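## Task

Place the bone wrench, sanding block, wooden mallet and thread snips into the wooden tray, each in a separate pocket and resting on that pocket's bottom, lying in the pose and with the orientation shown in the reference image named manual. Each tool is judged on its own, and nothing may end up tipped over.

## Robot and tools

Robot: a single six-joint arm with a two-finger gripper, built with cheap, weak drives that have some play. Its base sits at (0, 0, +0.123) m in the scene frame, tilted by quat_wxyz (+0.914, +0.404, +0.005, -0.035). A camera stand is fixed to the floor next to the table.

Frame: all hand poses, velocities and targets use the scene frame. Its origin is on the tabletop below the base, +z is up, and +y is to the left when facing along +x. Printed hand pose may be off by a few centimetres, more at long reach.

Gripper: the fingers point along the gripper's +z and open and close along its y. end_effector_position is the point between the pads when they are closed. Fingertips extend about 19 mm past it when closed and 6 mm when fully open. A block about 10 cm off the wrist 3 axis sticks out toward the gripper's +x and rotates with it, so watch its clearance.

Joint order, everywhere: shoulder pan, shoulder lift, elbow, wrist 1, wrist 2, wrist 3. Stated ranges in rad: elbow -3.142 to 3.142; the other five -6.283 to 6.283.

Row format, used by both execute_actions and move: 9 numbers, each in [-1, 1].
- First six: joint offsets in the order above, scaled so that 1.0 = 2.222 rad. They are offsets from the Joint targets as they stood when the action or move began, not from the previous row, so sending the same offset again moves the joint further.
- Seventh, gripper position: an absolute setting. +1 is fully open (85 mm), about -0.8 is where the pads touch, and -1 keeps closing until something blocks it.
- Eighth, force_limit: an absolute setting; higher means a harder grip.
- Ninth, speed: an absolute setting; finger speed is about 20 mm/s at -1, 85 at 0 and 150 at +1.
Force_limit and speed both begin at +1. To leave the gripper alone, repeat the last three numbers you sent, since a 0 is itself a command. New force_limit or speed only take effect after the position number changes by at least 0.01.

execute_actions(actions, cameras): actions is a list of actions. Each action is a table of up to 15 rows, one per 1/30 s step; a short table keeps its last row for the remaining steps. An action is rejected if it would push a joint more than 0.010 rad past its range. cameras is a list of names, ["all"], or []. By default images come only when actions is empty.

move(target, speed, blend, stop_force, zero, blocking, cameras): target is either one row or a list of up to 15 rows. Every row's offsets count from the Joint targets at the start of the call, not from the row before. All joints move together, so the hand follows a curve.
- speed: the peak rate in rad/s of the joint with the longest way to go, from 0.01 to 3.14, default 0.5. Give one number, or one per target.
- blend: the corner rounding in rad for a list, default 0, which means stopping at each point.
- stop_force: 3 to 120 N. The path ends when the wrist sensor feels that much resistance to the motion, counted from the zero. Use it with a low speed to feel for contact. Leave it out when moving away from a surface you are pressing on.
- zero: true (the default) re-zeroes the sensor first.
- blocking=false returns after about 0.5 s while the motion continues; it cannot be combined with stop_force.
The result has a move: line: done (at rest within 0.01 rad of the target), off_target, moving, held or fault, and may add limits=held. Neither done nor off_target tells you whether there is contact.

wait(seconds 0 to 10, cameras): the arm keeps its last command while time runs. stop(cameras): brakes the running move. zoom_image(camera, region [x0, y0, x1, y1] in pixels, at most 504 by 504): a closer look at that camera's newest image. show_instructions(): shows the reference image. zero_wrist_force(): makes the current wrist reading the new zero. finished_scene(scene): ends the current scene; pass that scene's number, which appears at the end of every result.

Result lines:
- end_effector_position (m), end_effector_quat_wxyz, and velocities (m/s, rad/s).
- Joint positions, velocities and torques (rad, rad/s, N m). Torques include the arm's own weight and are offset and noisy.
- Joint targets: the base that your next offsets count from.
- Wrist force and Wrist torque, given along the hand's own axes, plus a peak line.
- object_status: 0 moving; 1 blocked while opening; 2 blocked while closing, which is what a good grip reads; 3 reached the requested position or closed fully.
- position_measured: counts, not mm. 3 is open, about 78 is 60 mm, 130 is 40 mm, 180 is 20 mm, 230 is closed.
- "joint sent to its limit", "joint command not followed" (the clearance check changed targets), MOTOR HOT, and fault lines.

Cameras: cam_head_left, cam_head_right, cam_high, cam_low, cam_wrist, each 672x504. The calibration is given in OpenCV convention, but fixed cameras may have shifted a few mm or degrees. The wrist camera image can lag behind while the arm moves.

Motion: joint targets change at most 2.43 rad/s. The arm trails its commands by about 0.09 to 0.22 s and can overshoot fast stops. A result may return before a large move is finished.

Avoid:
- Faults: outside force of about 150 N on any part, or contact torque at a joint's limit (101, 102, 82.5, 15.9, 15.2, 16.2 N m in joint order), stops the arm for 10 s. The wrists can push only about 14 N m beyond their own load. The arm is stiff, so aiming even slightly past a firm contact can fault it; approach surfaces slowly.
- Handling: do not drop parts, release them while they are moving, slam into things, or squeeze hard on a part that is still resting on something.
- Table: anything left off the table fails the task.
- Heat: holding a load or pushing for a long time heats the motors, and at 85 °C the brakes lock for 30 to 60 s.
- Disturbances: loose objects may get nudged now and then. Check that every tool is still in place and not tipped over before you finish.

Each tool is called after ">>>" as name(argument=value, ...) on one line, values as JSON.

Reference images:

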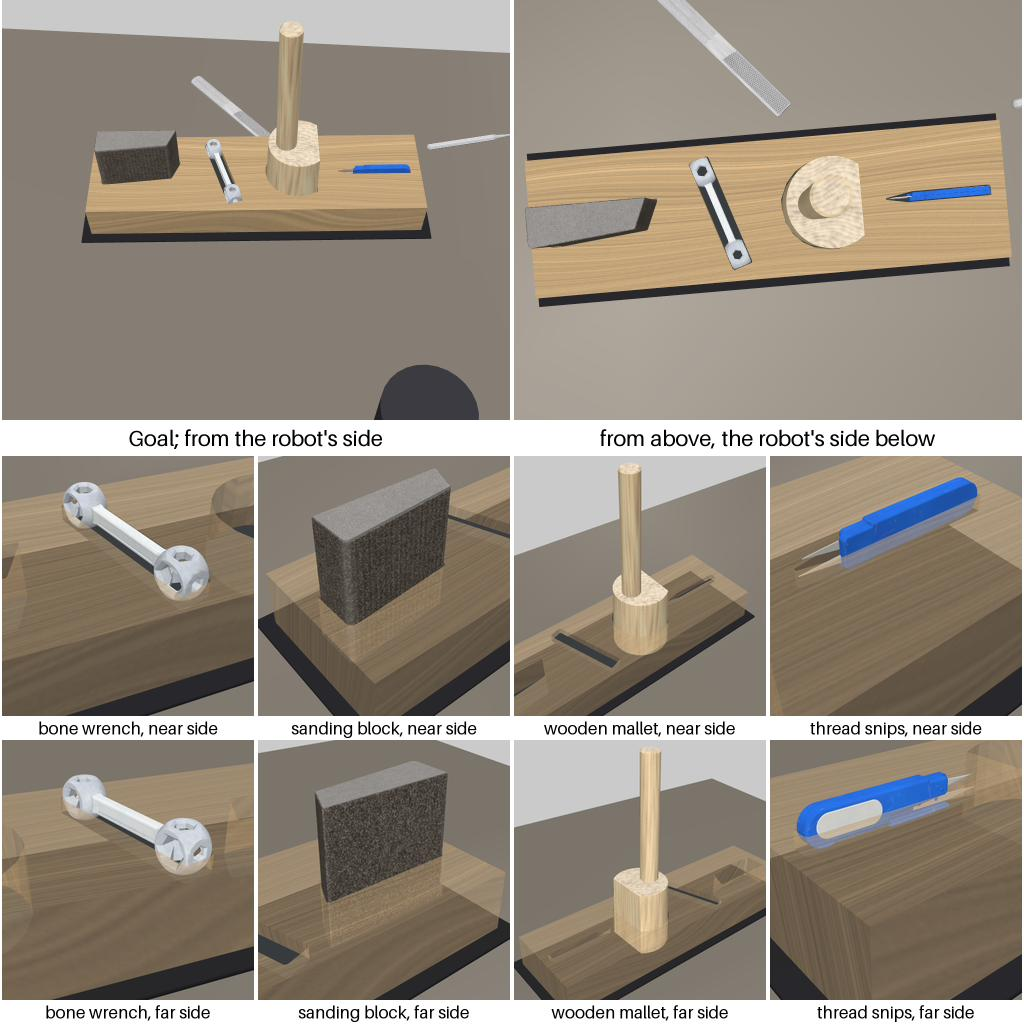

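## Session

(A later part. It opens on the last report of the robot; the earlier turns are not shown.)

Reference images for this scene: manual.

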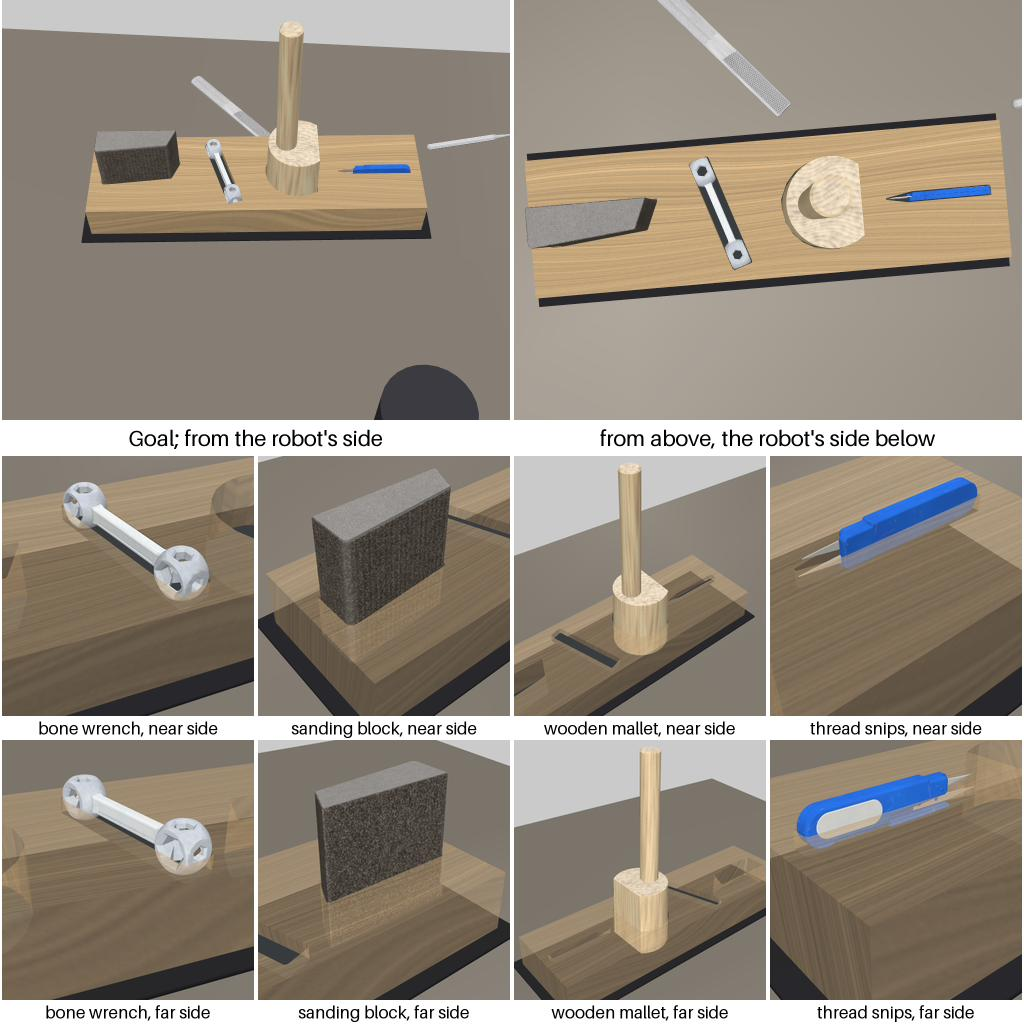

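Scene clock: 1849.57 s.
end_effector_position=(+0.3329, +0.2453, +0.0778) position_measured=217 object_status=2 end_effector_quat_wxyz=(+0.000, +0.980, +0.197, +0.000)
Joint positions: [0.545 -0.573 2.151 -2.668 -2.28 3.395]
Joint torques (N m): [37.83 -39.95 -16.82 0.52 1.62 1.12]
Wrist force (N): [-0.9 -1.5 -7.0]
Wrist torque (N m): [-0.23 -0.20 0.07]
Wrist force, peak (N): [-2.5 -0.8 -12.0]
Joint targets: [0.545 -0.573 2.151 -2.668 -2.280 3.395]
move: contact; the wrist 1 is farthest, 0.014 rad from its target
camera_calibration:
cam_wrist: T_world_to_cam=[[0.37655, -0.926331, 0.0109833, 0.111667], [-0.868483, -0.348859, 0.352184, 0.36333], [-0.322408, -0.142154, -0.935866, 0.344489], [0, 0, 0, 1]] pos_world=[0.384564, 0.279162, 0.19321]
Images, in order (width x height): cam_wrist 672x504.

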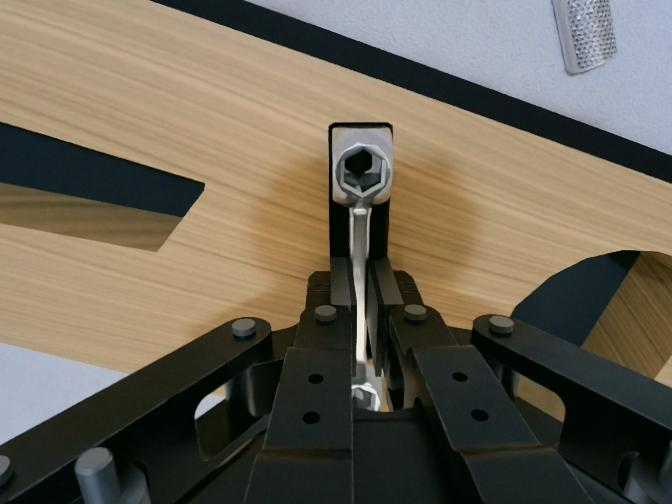

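>>> move(target=[[0.00046, -0.00068, -0.00021, 0.00123, 0.00021, 0.00053, -1, -0.6, -0.9], [0.00046, -0.00068, -0.00021, 0.00123, 0.00021, 0.00053, -0.2, -0.6, -0.9], [0.0081, -0.0118, -0.0036, 0.0211, 0.0041, 0.0091, -0.2, -0.6, -0.9], [0.0452, -0.0598, -0.0326, 0.1241, 0.0227, 0.0473, -0.2, -0.6, -0.9]], speed=[0.05, 0.05, 0.06, 0.25], blend=[0, 0, 0.01, 0], cameras=["cam_wrist"])

>>> zoom_image(camera="cam_wrist", region=[240, 60, 480, 330])

Scene clock: 1875.90 s.
end_effector_position=(+0.3340, +0.2480, +0.1502) position_measured=154 object_status=3 end_effector_quat_wxyz=(-0.001, +0.980, +0.200, +0.001)
Joint positions: [0.646 -0.706 2.079 -2.392 -2.229 3.5]
Joint torques (N m): [9.27 -9.94 -2.1 -4.46 -1.79 -0.76]
Wrist force (N): [0.3 -0.9 -1.0]
Wrist torque (N m): [-0.17 -0.11 0.02]
Wrist force, peak (N): [-0.1 -3.7 -16.7]
Joint targets: [0.646 -0.706 2.079 -2.392 -2.229 3.500]
move: done
camera_calibration:
cam_wrist: T_world_to_cam=[[0.383022, -0.923686, 0.00992255, 0.110385], [-0.866072, -0.355354, 0.351629, 0.340611], [-0.321268, -0.143275, -0.936087, 0.412863], [0, 0, 0, 1]] pos_world=[0.385354, 0.282151, 0.265612]
Images, in order (width x height): cam_wrist 672x504.

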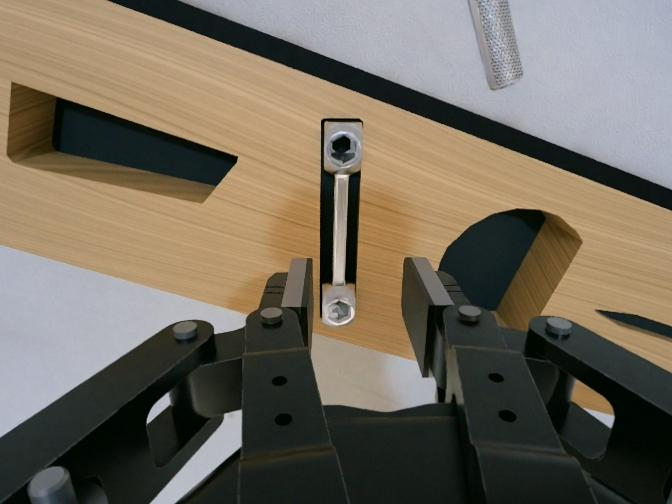

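Scaled by 1.867 from the camera's 672x504 image, which has a finer 960x720 frame.

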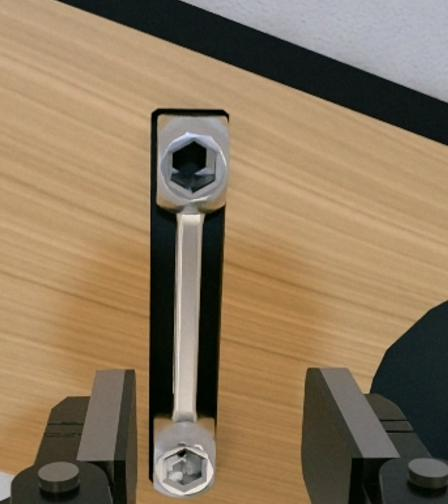

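>>> move(target=[0.0020, -0.0117, 0.0650, -0.0520, 0.0009, 0.0032, -0.2, -0.6, -0.9], speed=0.2, cameras=["cam_wrist"])

>>> zoom_image(camera="cam_wrist", region=[260, 60, 440, 240])

Scene clock: 1901.83 s.
end_effector_position=(+0.2877, +0.2286, +0.1300) position_measured=154 object_status=3 end_effector_quat_wxyz=(+0.000, +0.980, +0.199, +0.001)
Joint positions: [0.65 -0.732 2.223 -2.508 -2.227 3.507]
Joint torques (N m): [27.24 -9.71 -18 0.19 1.17 -0.31]
Wrist force (N): [0.3 -1.2 -1.5]
Wrist torque (N m): [-0.22 -0.10 0.03]
Wrist force, peak (N): [1.0 -1.2 -1.8]
Joint targets: [0.650 -0.732 2.223 -2.508 -2.227 3.507]
move: done
camera_calibration:
cam_wrist: T_world_to_cam=[[0.380759, -0.924618, 0.0101694, 0.111129], [-0.866999, -0.353165, 0.351551, 0.300464], [-0.321459, -0.142673, -0.936113, 0.376311], [0, 0, 0, 1]] pos_world=[0.339157, 0.262555, 0.245511]
Images, in order (width x height): cam_wrist 672x504.

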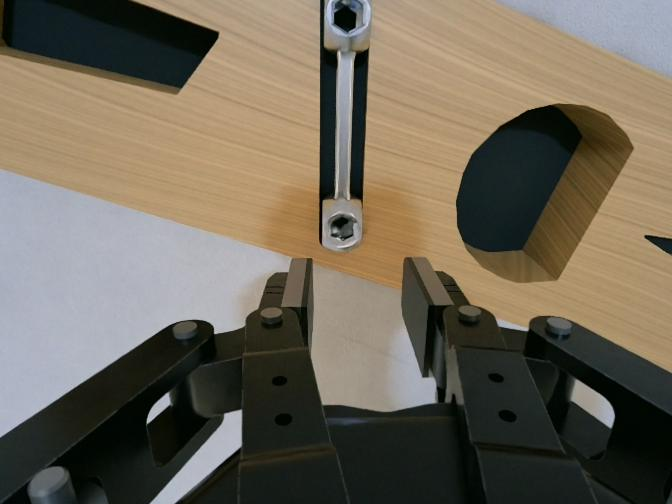

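Scaled by 2.800 from the camera's 672x504 image, which has a finer 960x720 frame.

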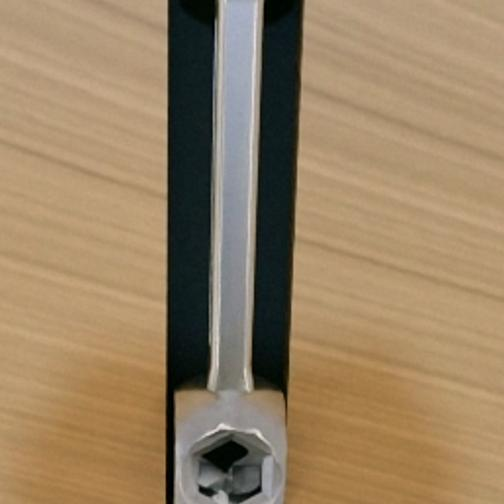

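>>> zoom_image(camera="cam_wrist", region=[290, 170, 400, 280])

Scaled by 4.582 from the camera's 672x504 image, which has a finer 960x720 frame.

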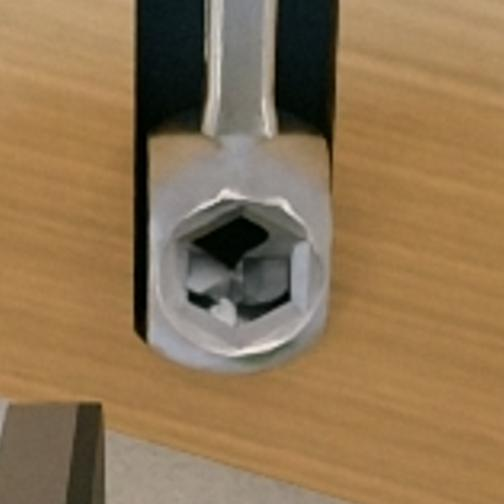

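>>> move(target=[[0.0044, 0.0009, 0.0277, -0.0255, 0.0022, 0.0045, -0.9, -0.8, -0.7], [-0.0238, 0.0464, 0.0439, -0.1062, -0.0122, -0.0261, -0.9, -0.8, -0.7]], speed=[0.15, 0.12], blend=[0.01, 0], cameras=["cam_wrist"])

>>> zoom_image(camera="cam_wrist", region=[270, 120, 430, 280])

Scene clock: 2015.67 s.
end_effector_position=(+0.2636, +0.2232, +0.0796) position_measured=231 object_status=3 end_effector_quat_wxyz=(+0.000, +0.980, +0.199, +0.000) end_effector_velocity=(+0.000, +0.000, +0.001) end_effector_angular_velocity=(-0.002, +0.000, +0.001)
Joint positions: [0.597 -0.629 2.321 -2.744 -2.254 3.449]
Joint velocities: [0.001 -0.003 0 0.005 -0.001 0.001]
Joint torques (N m): [31.56 -36.91 -13.6 0.5 1.05 1.18]
Wrist force (N): [-0.1 -0.9 -1.5]
Wrist torque (N m): [-0.18 -0.05 0.11]
Wrist force, peak (N): [1.7 -0.9 -2.1]
Joint targets: [0.597 -0.629 2.321 -2.744 -2.254 3.449]
move: done
camera_calibration:
cam_wrist: T_world_to_cam=[[0.381417, -0.924341, 0.0107063, 0.115589], [-0.866449, -0.353445, 0.352623, 0.295263], [-0.32216, -0.143773, -0.935704, 0.321004], [0, 0, 0, 1]] pos_world=[0.315157, 0.257355, 0.195011]
Images, in order (width x height): cam_wrist 672x504.

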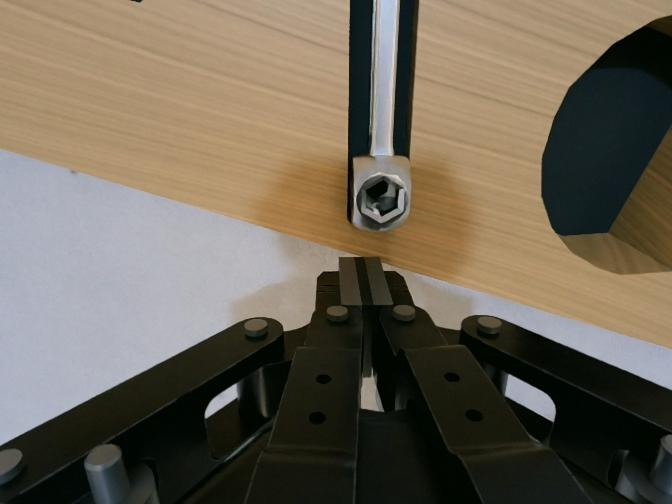

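Scaled by 3.150 from the camera's 672x504 image, which has a finer 960x720 frame.

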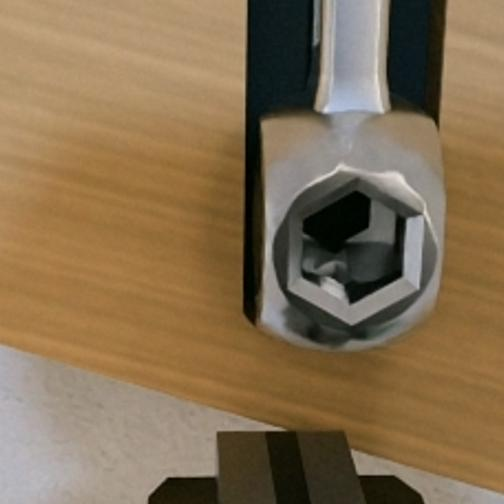

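>>> move(target=[-0.0041, 0.0054, -0.0167, 0.0083, -0.0020, -0.0045, -0.9, -0.8, -0.7], speed=0.02, stop_force=5, cameras=["cam_wrist"])

>>> zoom_image(camera="cam_wrist", region=[270, 120, 430, 280])

Scene clock: 2033.20 s.
end_effector_position=(+0.2741, +0.2277, +0.0799) position_measured=231 object_status=3 end_effector_quat_wxyz=(+0.000, +0.980, +0.199, +0.000)
Joint positions: [0.591 -0.62 2.294 -2.73 -2.257 3.442]
Joint torques (N m): [34.56 -39.13 0.67 -5.52 1.57 1.14]
Wrist force (N): [-1.7 -1.1 -1.2]
Wrist torque (N m): [-0.21 -0.03 0.11]
Wrist force, peak (N): [-6.9 -1.2 -4.2]
Joint targets: [0.591 -0.620 2.294 -2.730 -2.257 3.442]
move: contact
camera_calibration:
cam_wrist: T_world_to_cam=[[0.381185, -0.924439, 0.0105261, 0.115823], [-0.866667, -0.353353, 0.352178, 0.305857], [-0.321848, -0.143368, -0.935874, 0.325094], [0, 0, 0, 1]] pos_world=[0.325557, 0.261755, 0.195311]
Images, in order (width x height): cam_wrist 672x504.

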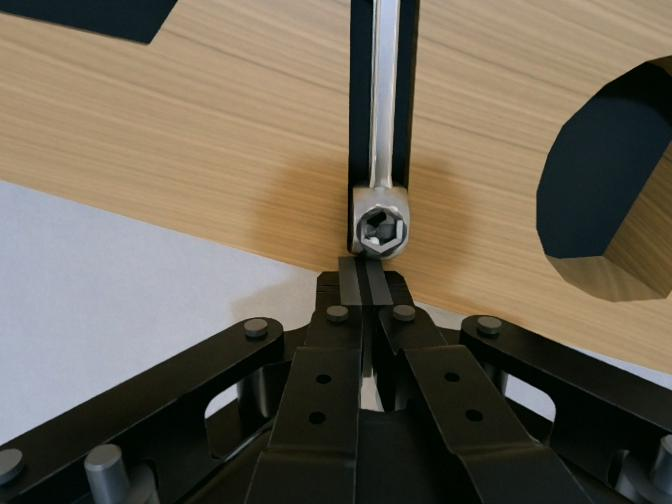

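Scaled by 3.150 from the camera's 672x504 image, which has a finer 960x720 frame.

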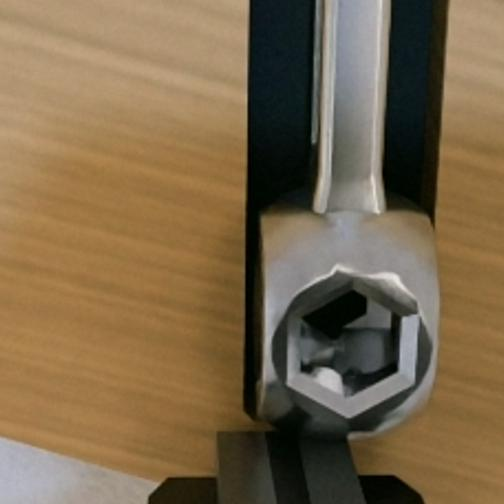

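>>> move(target=[[0.0011, -0.0014, 0.0043, -0.0022, 0.0005, 0.0012, -0.9, -0.8, -0.7], [0.0217, -0.0351, -0.0081, 0.0578, 0.0108, 0.0239, -0.9, -0.8, -0.7], [0.0061, -0.0218, -0.0320, 0.0577, 0.0029, 0.0068, -0.9, -0.8, -0.7]], speed=[0.03, 0.15, 0.15], blend=[0.003, 0.02, 0], cameras=["cam_wrist"])

Scene clock: 2094.83 s.
end_effector_position=(+0.2990, +0.2314, +0.1049) position_measured=231 object_status=3 end_effector_quat_wxyz=(+0.000, +0.980, +0.199, +0.001)
Joint positions: [0.604 -0.668 2.223 -2.602 -2.251 3.457]
Joint torques (N m): [36.24 -36.02 0.53 -5.18 1.99 1.28]
Wrist force (N): [0.1 -1.4 -1.5]
Wrist torque (N m): [-0.25 -0.09 0.10]
Wrist force, peak (N): [-1.9 -1.0 -2.3]
Joint targets: [0.604 -0.669 2.223 -2.602 -2.251 3.457]
move: done
camera_calibration:
cam_wrist: T_world_to_cam=[[0.380636, -0.924663, 0.0107137, 0.1097], [-0.867051, -0.352845, 0.351744, 0.320036], [-0.321464, -0.143176, -0.936035, 0.356885], [0, 0, 0, 1]] pos_world=[0.350457, 0.265456, 0.220311]
Images, in order (width x height): cam_wrist 672x504.

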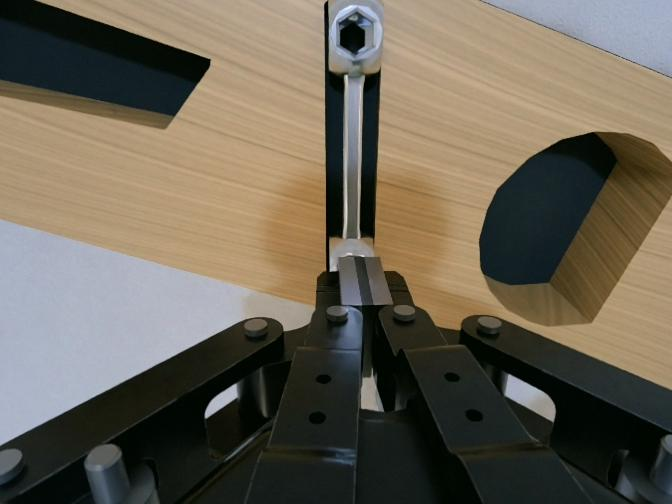

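>>> move(target=[-0.0130, 0.0205, 0.0072, -0.0369, -0.0063, -0.0149, -0.9, -0.8, -0.7], speed=0.03, stop_force=7, cameras=["cam_wrist"])

Scene clock: 2103.67 s.
end_effector_position=(+0.2988, +0.2317, +0.0902) position_measured=231 object_status=3 end_effector_quat_wxyz=(+0.000, +0.980, +0.199, +0.001)
Joint positions: [0.583 -0.634 2.235 -2.664 -2.262 3.432]
Joint torques (N m): [32.67 -36.6 -18.45 0.4 1.34 1.21]
Wrist force (N): [-2.4 -2.1 -11.7]
Wrist torque (N m): [-0.19 -0.09 0.10]
Wrist force, peak (N): [-5.3 -1.8 -17.8]
Joint targets: [0.583 -0.634 2.235 -2.664 -2.262 3.432]
move: contact; the wrist 1 is farthest, 0.020 rad from its target
camera_calibration:
cam_wrist: T_world_to_cam=[[0.381135, -0.924461, 0.0103531, 0.110056], [-0.866871, -0.353455, 0.351575, 0.325272], [-0.321358, -0.142972, -0.936103, 0.343026], [0, 0, 0, 1]] pos_world=[0.350257, 0.265755, 0.205611]
Images, in order (width x height): cam_wrist 672x504.

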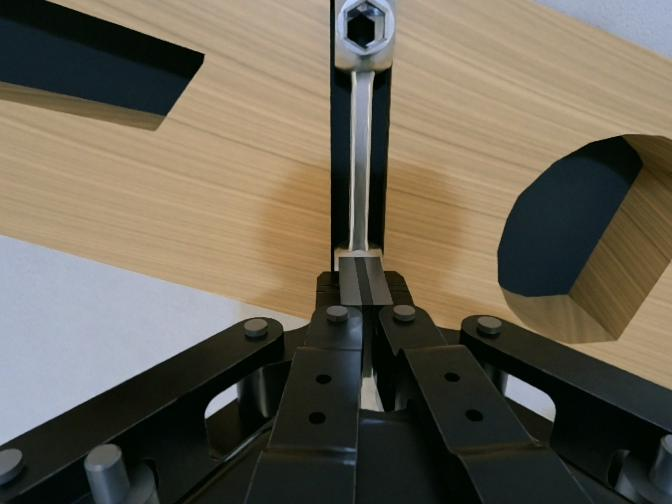

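>>> move(target=[[0.0097, -0.0155, -0.0054, 0.0279, 0.0051, 0.0113, -0.9, -0.8, -0.7], [0.0281, -0.0324, -0.0702, 0.1224, 0.0149, 0.0306, -0.9, -0.8, -0.7]], speed=[0.1, 0.2], blend=[0.02, 0], cameras=["cam_wrist"])

>>> zoom_image(camera="cam_wrist", region=[240, 100, 460, 345])

Scene clock: 2115.53 s.
end_effector_position=(+0.3340, +0.2479, +0.1500) position_measured=231 object_status=3 end_effector_quat_wxyz=(-0.001, +0.980, +0.200, +0.000)
Joint positions: [0.645 -0.707 2.079 -2.392 -2.228 3.5]
Joint torques (N m): [9.21 -10.26 -2.04 -4.87 -1.63 -0.93]
Wrist force (N): [0.2 -0.9 -1.2]
Wrist torque (N m): [-0.18 -0.09 0.02]
Wrist force, peak (N): [-2.5 -2.1 -12.2]
Joint targets: [0.645 -0.706 2.079 -2.392 -2.228 3.500]
move: done
camera_calibration:
cam_wrist: T_world_to_cam=[[0.382511, -0.923907, 0.00899472, 0.11063], [-0.865886, -0.355059, 0.352383, 0.340394], [-0.322376, -0.142579, -0.935813, 0.412966], [0, 0, 0, 1]] pos_world=[0.385556, 0.281952, 0.265514]
Images, in order (width x height): cam_wrist 672x504.

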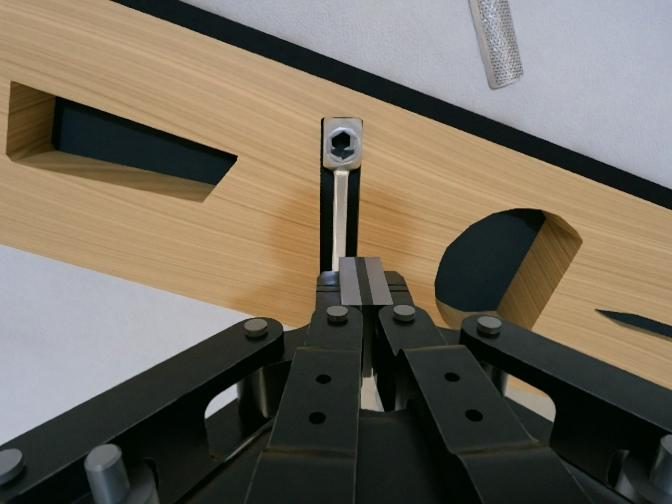

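Scaled by 2.057 from the camera's 672x504 image, which has a finer 960x720 frame.

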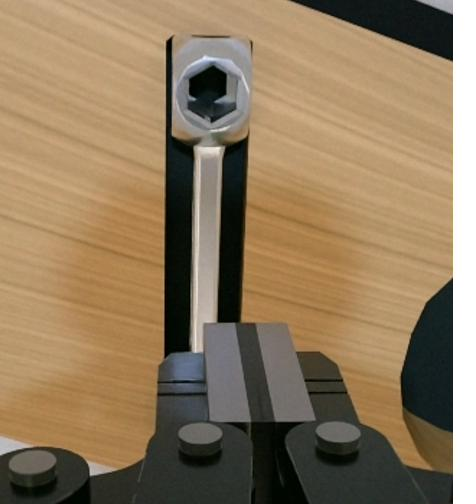

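>>> move(target=[-0.0026, 0.0036, 0.0886, -0.0943, -0.0022, -0.0022, -0.9, -0.8, -0.7], speed=0.25, cameras=["cam_wrist"])

>>> zoom_image(camera="cam_wrist", region=[290, 130, 430, 260])

Scene clock: 2124.80 s.
end_effector_position=(+0.2716, +0.2263, +0.1100) position_measured=231 object_status=3 end_effector_quat_wxyz=(+0.000, +0.980, +0.199, +0.001)
Joint positions: [0.639 -0.698 2.276 -2.601 -2.233 3.495]
Joint torques (N m): [13.26 -19.64 -13.26 -0.69 -0.53 0.13]
Wrist force (N): [0.1 -1.1 -1.0]
Wrist torque (N m): [-0.20 -0.07 0.05]
Wrist force, peak (N): [1.5 -0.6 -2.1]
Joint targets: [0.639 -0.698 2.276 -2.602 -2.233 3.495]
move: done
camera_calibration:
cam_wrist: T_world_to_cam=[[0.380934, -0.924541, 0.0106728, 0.115294], [-0.866997, -0.353166, 0.351554, 0.292916], [-0.321257, -0.143172, -0.936107, 0.352114], [0, 0, 0, 1]] pos_world=[0.323157, 0.260455, 0.22541]
Images, in order (width x height): cam_wrist 672x504.

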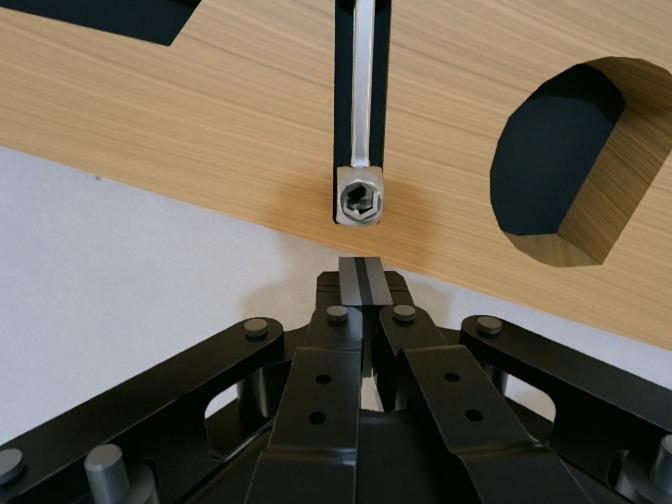

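Scaled by 3.600 from the camera's 672x504 image, which has a finer 960x720 frame.

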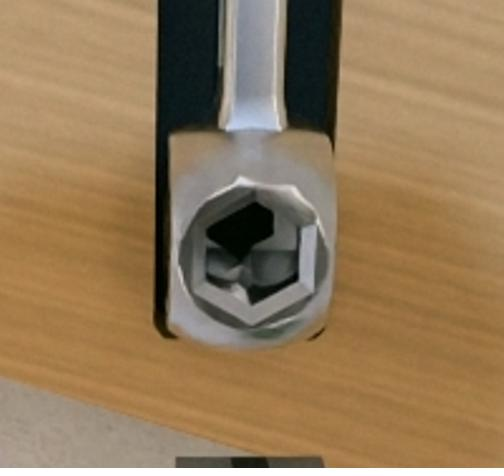

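>>> execute_actions(actions=[], cameras=["cam_low"])

>>> zoom_image(camera="cam_low", region=[360, 190, 510, 260])

Scene clock: 2146.63 s.
end_effector_position=(+0.2716, +0.2264, +0.1100) position_measured=231 object_status=3 end_effector_quat_wxyz=(+0.000, +0.980, +0.199, +0.001)
Joint positions: [0.639 -0.698 2.276 -2.602 -2.233 3.495]
Joint velocities: within noise
Joint torques (N m): [31.12 -36.29 -0.31 -3.84 1.69 1.12]
Wrist force (N): [0.2 -1.0 -1.2]
Wrist torque (N m): [-0.18 -0.10 0.05]
Wrist force, peak (N): [0.2 -1.2 -1.2]
Joint targets: [0.639 -0.698 2.276 -2.602 -2.233 3.495]
Tool commands: gripper/position=-0.9 gripper/force_limit=-0.8 gripper/speed=-0.7
Images, in order (width x height): cam_low 672x504.

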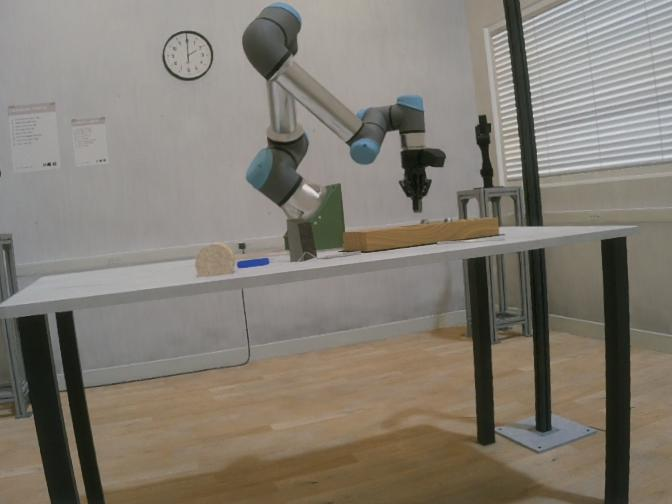

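Scaled by 3.360 from the camera's 672x504 image, which has a finer 960x720 frame.

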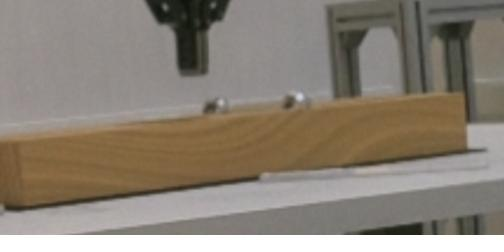

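>>> zoom_image(camera="cam_low", region=[410, 205, 470, 235])

Scaled by 8.400 from the camera's 672x504 image, which has a finer 960x720 frame.

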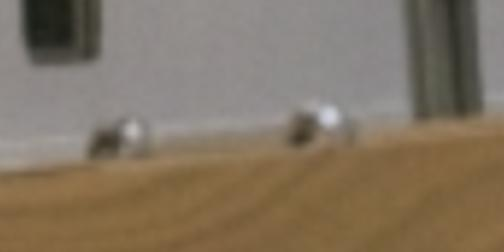

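>>> move(target=[-0.2165, -0.1314, -0.2142, 0.4059, 0.0644, -0.6343, 0.39, -0.8, -0.5], speed=0.6)

>>> move(target=[-0.2164, 0.0039, -0.2149, 0.2721, 0.0635, -0.6343, 0.39, -0.8, -0.5], speed=0.6, cameras=["cam_wrist", "cam_high"])

Scene clock: 2230.40 s.
end_effector_position=(+0.4385, +0.0257, +0.1608) position_measured=80 object_status=3 end_effector_quat_wxyz=(-0.228, +0.690, +0.675, -0.129)
Joint positions: [0.158 -0.99 1.8 -1.7 -2.09 2.086]
Joint torques (N m): [52.79 -10.59 -3.32 -1.34 -1.15 -1.05]
Wrist force (N): [-0.1 0.0 -1.5]
Wrist torque (N m): [0.02 -0.06 0.16]
Wrist force, peak (N): [-2.0 0.6 -2.2]
Joint targets: [0.158 -0.990 1.800 -1.700 -2.090 2.086]
move: done

Scene clock: 2233.27 s.
end_effector_position=(+0.4740, -0.2212, +0.1146) position_measured=80 object_status=3 end_effector_quat_wxyz=(-0.483, +0.220, +0.838, +0.127) end_effector_velocity=(+0.000, +0.000, +0.000) end_effector_angular_velocity=(+0.004, -0.002, +0.002)
Joint positions: [-0.323 -0.982 1.322 -1.095 -1.949 0.676]
Joint velocities: [0 0 0 0 0 -0.005]
Joint torques (N m): [62.35 -21.33 -2.39 -0.08 -1.21 -0.96]
Wrist force (N): [-0.9 -0.9 0.2]
Wrist torque (N m): [-0.21 0.17 0.01]
Wrist force, peak (N): [-1.9 -2.5 -0.1]
Joint targets: [-0.323 -0.982 1.322 -1.095 -1.949 0.676]
move: done
camera_calibration:
cam_wrist: T_world_to_cam=[[0.503731, 0.863856, -0.00296417, -0.0366653], [0.667433, -0.391367, -0.633533, -0.314266], [-0.548442, 0.317152, -0.77371, 0.548312], [0, 0, 0, 1]] pos_world=[0.528938, -0.265218, 0.225027]
Images, in order (width x height): cam_high 672x504, cam_wrist 672x504.

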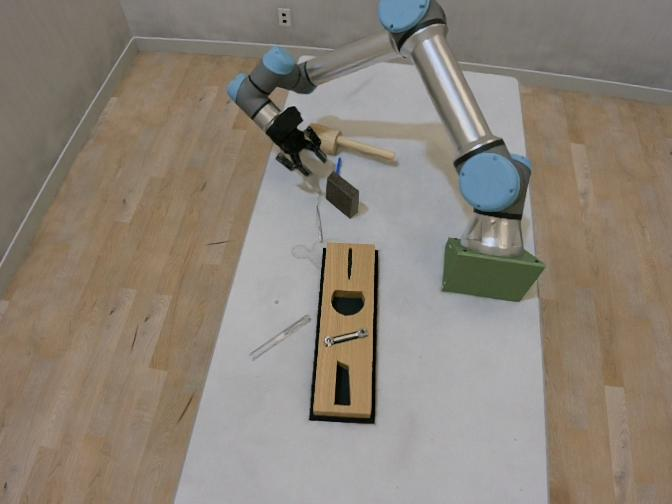

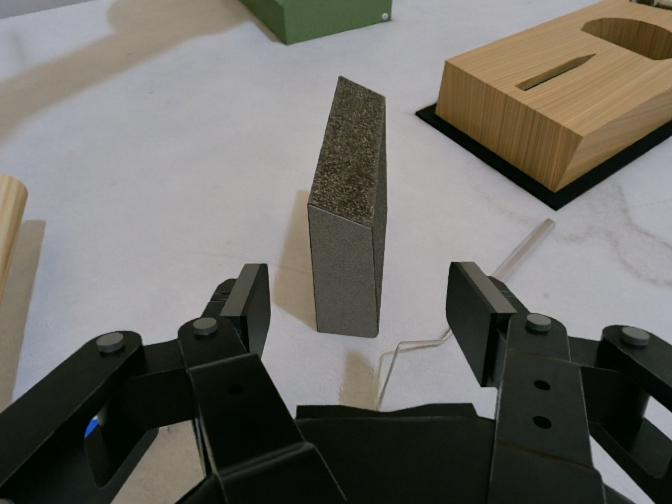

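>>> zoom_image(camera="cam_wrist", region=[270, 60, 420, 360])

Scaled by 1.680 from the camera's 672x504 image, which has a finer 960x720 frame.

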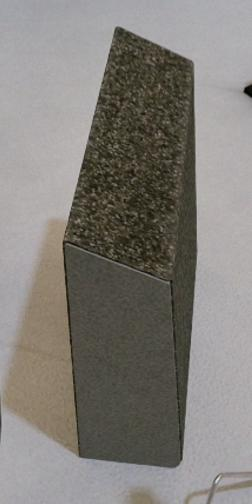

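>>> move(target=[-0.0264, -0.0290, 0.0399, -0.0523, 0.0221, -0.0023, 0.39, -0.8, -0.5], speed=0.2, cameras=["cam_wrist"])

>>> zoom_image(camera="cam_wrist", region=[260, 80, 450, 340])

Scene clock: 2328.10 s.
end_effector_position=(+0.4628, -0.2257, +0.0999) position_measured=80 object_status=3 end_effector_quat_wxyz=(-0.474, +0.275, +0.821, +0.159)
Joint positions: [-0.382 -1.046 1.411 -1.211 -1.9 0.671]
Joint torques (N m): [59.43 -18.99 -19.11 2.84 -1.06 -0.03]
Wrist force (N): [-0.8 -0.8 0.2]
Wrist torque (N m): [-0.17 0.14 0.04]
Wrist force, peak (N): [-0.9 -2.0 0.6]
Joint targets: [-0.381 -1.046 1.411 -1.211 -1.900 0.671]
move: done
camera_calibration:
cam_wrist: T_world_to_cam=[[0.613592, 0.789619, -0.00259842, -0.0947877], [0.609822, -0.475962, -0.633701, -0.310203], [-0.501619, 0.387249, -0.773574, 0.526322], [0, 0, 0, 1]] pos_world=[0.511343, -0.276616, 0.210326]
Images, in order (width x height): cam_wrist 672x504.

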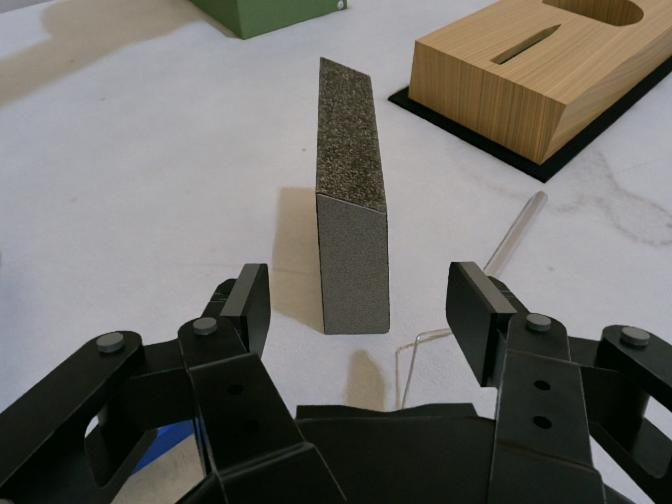

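Scaled by 1.938 from the camera's 672x504 image, which has a finer 960x720 frame.

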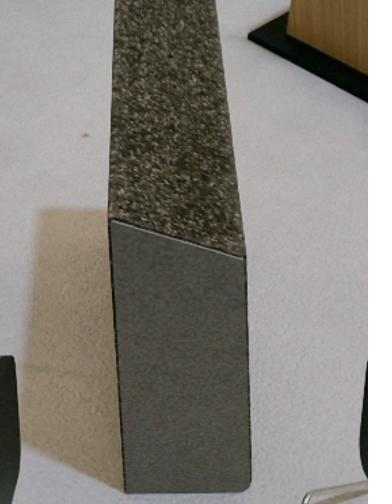

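>>> move(target=[-0.0207, -0.0270, 0.1214, -0.1000, -0.0136, -0.0165, 0.39, -0.8, -0.5], speed=0.15, stop_force=8)

>>> move(target=[0, 0, 0, 0, 0, 0, -1, -0.5, -0.8], speed=0.1, cameras=["cam_wrist"])

Scene clock: 2353.13 s.
end_effector_position=(+0.4041, -0.1813, +0.0574) position_measured=80 object_status=3 end_effector_quat_wxyz=(-0.474, +0.275, +0.821, +0.159)
Joint positions: [-0.427 -1.106 1.681 -1.433 -1.93 0.634]
Joint torques (N m): [54.63 -17.6 -15.56 3.21 3.14 1.24]
Wrist force (N): [-0.7 -0.7 0.8]
Wrist torque (N m): [-0.13 0.10 0.04]
Wrist force, peak (N): [-1.1 -1.0 -1.1]
Joint targets: [-0.427 -1.106 1.681 -1.433 -1.930 0.634]
move: done

Scene clock: 2354.23 s.
end_effector_position=(+0.4041, -0.1813, +0.0575) position_measured=154 object_status=0 end_effector_quat_wxyz=(-0.474, +0.275, +0.821, +0.159)
Joint positions: [-0.427 -1.106 1.681 -1.433 -1.93 0.634]
Joint torques (N m): [50.73 -16.4 -13.15 0.96 2.09 1.21]
Wrist force (N): [3.7 -0.9 -2.5]
Wrist torque (N m): [-0.12 0.18 -0.03]
Wrist force, peak (N): [3.9 -1.0 -2.5]
Joint targets: [-0.427 -1.106 1.681 -1.433 -1.930 0.634]
move: done
camera_calibration:
cam_wrist: T_world_to_cam=[[0.613436, 0.78974, -0.00261815, -0.0938989], [0.609902, -0.475846, -0.633711, -0.280275], [-0.501713, 0.387144, -0.773565, 0.446873], [0, 0, 0, 1]] pos_world=[0.452744, -0.232217, 0.167826]
Images, in order (width x height): cam_wrist 672x504.

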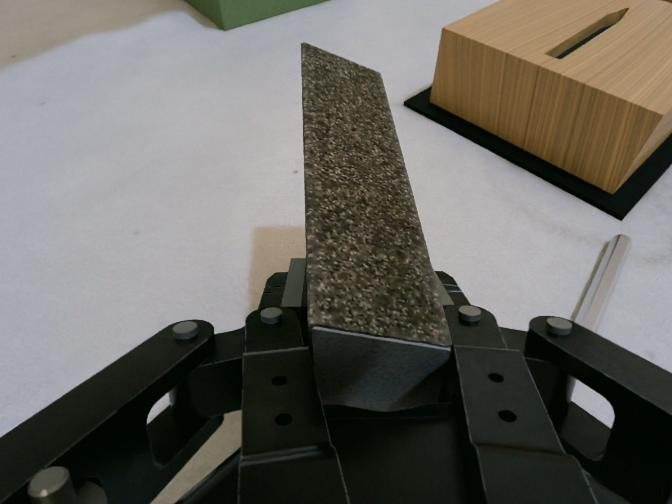

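>>> zoom_image(camera="cam_wrist", region=[280, 30, 470, 420])

Scaled by 1.292 from the camera's 672x504 image, which has a finer 960x720 frame.

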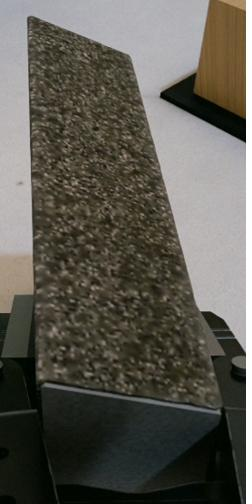

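>>> execute_actions(actions=[], cameras=["cam_wrist"])

>>> zoom_image(camera="cam_wrist", region=[260, 30, 470, 200])

>>> zoom_image(camera="cam_wrist", region=[260, 240, 470, 410])

Scene clock: 2450.77 s.
end_effector_position=(+0.4041, -0.1813, +0.0574) position_measured=154 object_status=2 end_effector_quat_wxyz=(-0.474, +0.275, +0.821, +0.159)
Joint positions: [-0.427 -1.106 1.681 -1.433 -1.93 0.634]
Joint velocities: within noise
Joint torques (N m): [17.84 -17.11 -8.29 -0.97 -1.16 1.32]
Wrist force (N): [3.7 -0.9 -2.4]
Wrist torque (N m): [-0.13 0.14 -0.03]
Wrist force, peak (N): [4.2 -0.7 -2.8]
Joint targets: [-0.427 -1.106 1.681 -1.433 -1.930 0.634]
Tool commands: gripper/position=-1.0 gripper/force_limit=-0.5 gripper/speed=-0.8
camera_calibration:
cam_wrist: T_world_to_cam=[[0.613428, 0.789746, -0.00263236, -0.0938915], [0.609988, -0.475914, -0.633578, -0.280352], [-0.501619, 0.387049, -0.773674, 0.446827], [0, 0, 0, 1]] pos_world=[0.452744, -0.232217, 0.167827]
Images, in order (width x height): cam_wrist 672x504.

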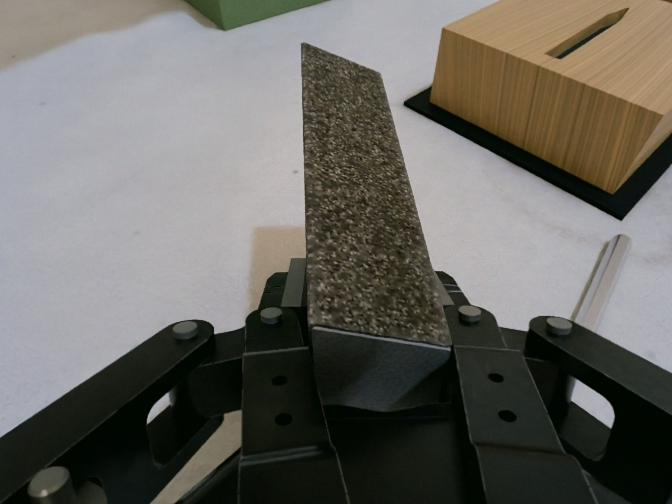

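Scaled by 2.400 from the camera's 672x504 image, which has a finer 960x720 frame.

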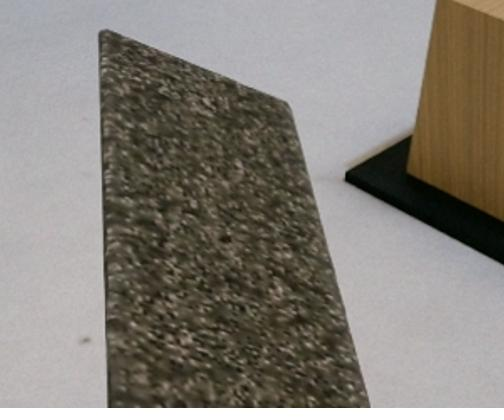

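Scaled by 2.400 from the camera's 672x504 image, which has a finer 960x720 frame.

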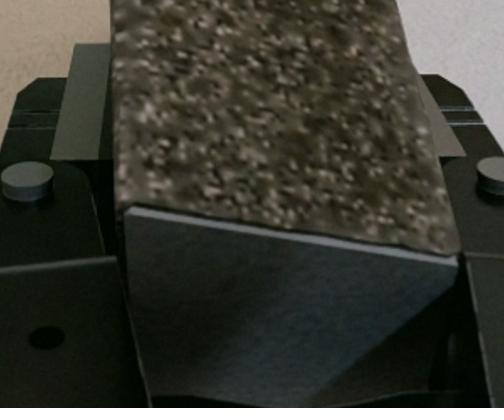

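>>> move(target=[0.0319, -0.0318, -0.0095, 0.0496, 0.0210, 0.0253, -1, -0.5, -0.8], speed=0.08, cameras=["cam_wrist"])

>>> zoom_image(camera="cam_wrist", region=[260, 30, 470, 200])

>>> zoom_image(camera="cam_wrist", region=[260, 240, 470, 410])

Scene clock: 2506.93 s.
end_effector_position=(+0.4042, -0.1814, +0.1204) position_measured=154 object_status=2 end_effector_quat_wxyz=(-0.474, +0.275, +0.822, +0.159) end_effector_velocity=(+0.001, +0.000, -0.001) end_effector_angular_velocity=(+0.001, -0.005, -0.001)
Joint positions: [-0.356 -1.177 1.659 -1.323 -1.883 0.691]
Joint velocities: [-0.001 0.001 0 -0.006 0 -0.005]
Joint torques (N m): [17.87 -16.27 -8.03 -1.09 -0.3 -0.91]
Wrist force (N): [-1.0 -1.1 0.5]
Wrist torque (N m): [-0.21 0.13 -0.06]
Wrist force, peak (N): [4.1 -1.0 -2.8]
Joint targets: [-0.356 -1.177 1.660 -1.323 -1.884 0.691]
move: done
camera_calibration:
cam_wrist: T_world_to_cam=[[0.613535, 0.789664, -0.00242569, -0.0937622], [0.610221, -0.476061, -0.633242, -0.240701], [-0.501203, 0.387036, -0.77395, 0.49548], [0, 0, 0, 1]] pos_world=[0.452743, -0.232317, 0.230827]
Images, in order (width x height): cam_wrist 672x504.

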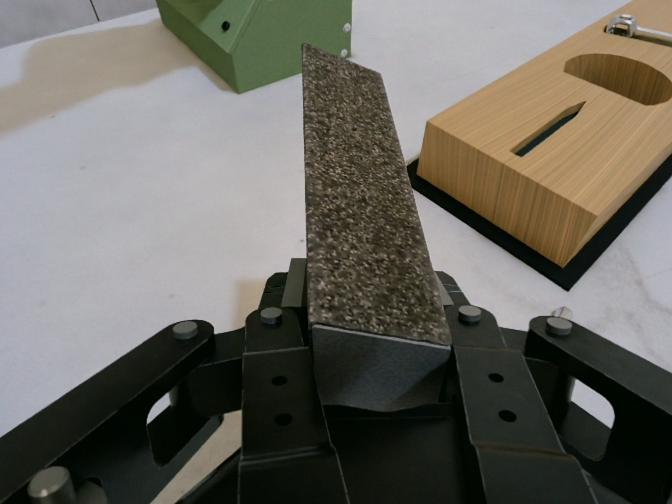

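Scaled by 2.400 from the camera's 672x504 image, which has a finer 960x720 frame.

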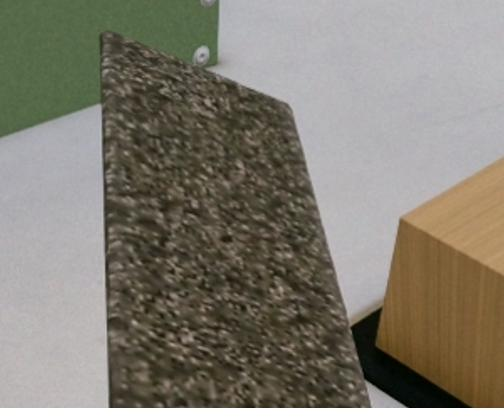

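Scaled by 2.400 from the camera's 672x504 image, which has a finer 960x720 frame.

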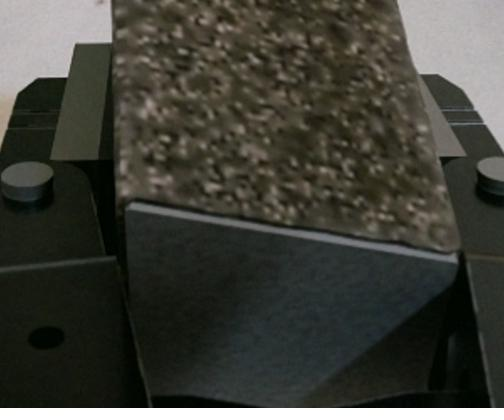

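>>> move(target=[[0.2066, 0.0347, 0.1004, -0.2381, 0.0176, -0.4062, -1, -0.5, -0.8], [0.4456, 0.2315, 0.1804, -0.6129, 0.0443, -0.7803, -1, -0.5, -0.8], [0.4132, 0.2743, 0.2006, -0.6830, 0.0355, -0.8123, -1, -0.5, -0.8]], speed=[0.45, 0.45, 0.12], blend=[0.1, 0.05, 0], cameras=["cam_wrist", "cam_high"])

Scene clock: 2666.13 s.
end_effector_position=(+0.3235, +0.3656, +0.1346) position_measured=154 object_status=2 end_effector_quat_wxyz=(-0.149, +0.720, -0.647, -0.202) end_effector_velocity=(+0.000, +0.000, +0.001) end_effector_angular_velocity=(-0.002, +0.002, +0.000)
Joint positions: [0.561 -0.567 2.105 -2.841 -1.805 -1.114]
Joint velocities: [0.002 -0.002 -0.002 0.006 0 0.003]
Joint torques (N m): [39.95 -41.88 -17.67 0.14 1.09 1.3]
Wrist force (N): [0.5 -1.3 -1.6]
Wrist torque (N m): [-0.15 -0.13 0.13]
Wrist force, peak (N): [-2.3 -2.8 0.0]
Joint targets: [0.562 -0.567 2.105 -2.841 -1.805 -1.114]
move: done
camera_calibration:
cam_wrist: T_world_to_cam=[[-0.991417, -0.115318, 0.0616025, 0.365185], [-0.0283356, 0.649504, 0.75983, -0.314526], [-0.127634, 0.751562, -0.647197, -0.0167979], [0, 0, 0, 1]] pos_world=[0.350994, 0.259023, 0.205618]
Images, in order (width x height): cam_high 672x504, cam_wrist 672x504.

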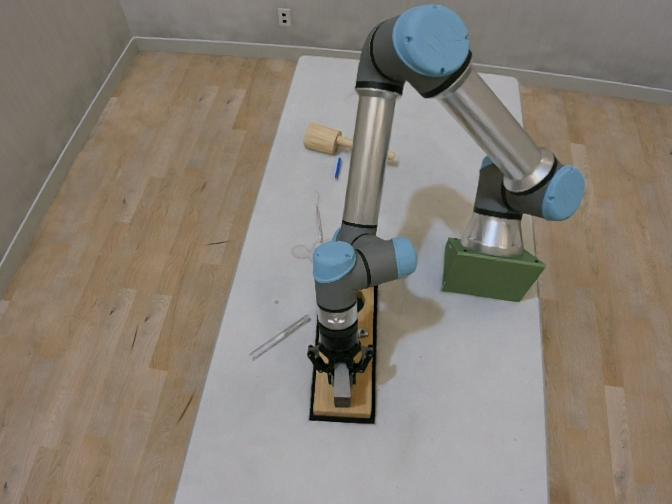

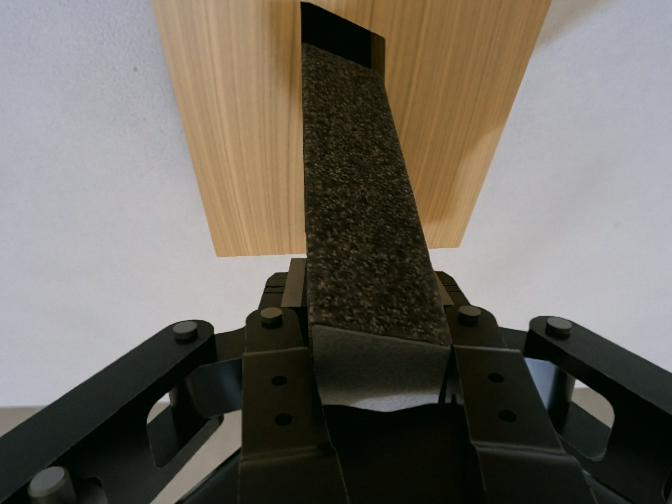

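>>> zoom_image(camera="cam_wrist", region=[280, 0, 410, 100])

Scaled by 3.877 from the camera's 672x504 image, which has a finer 960x720 frame.

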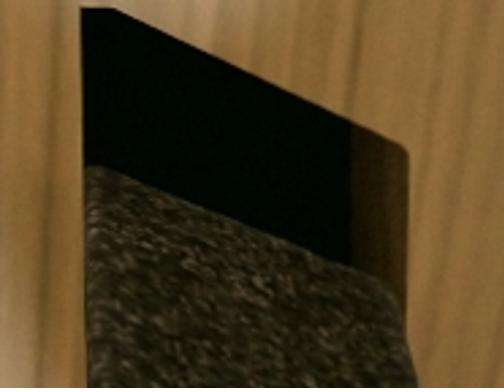

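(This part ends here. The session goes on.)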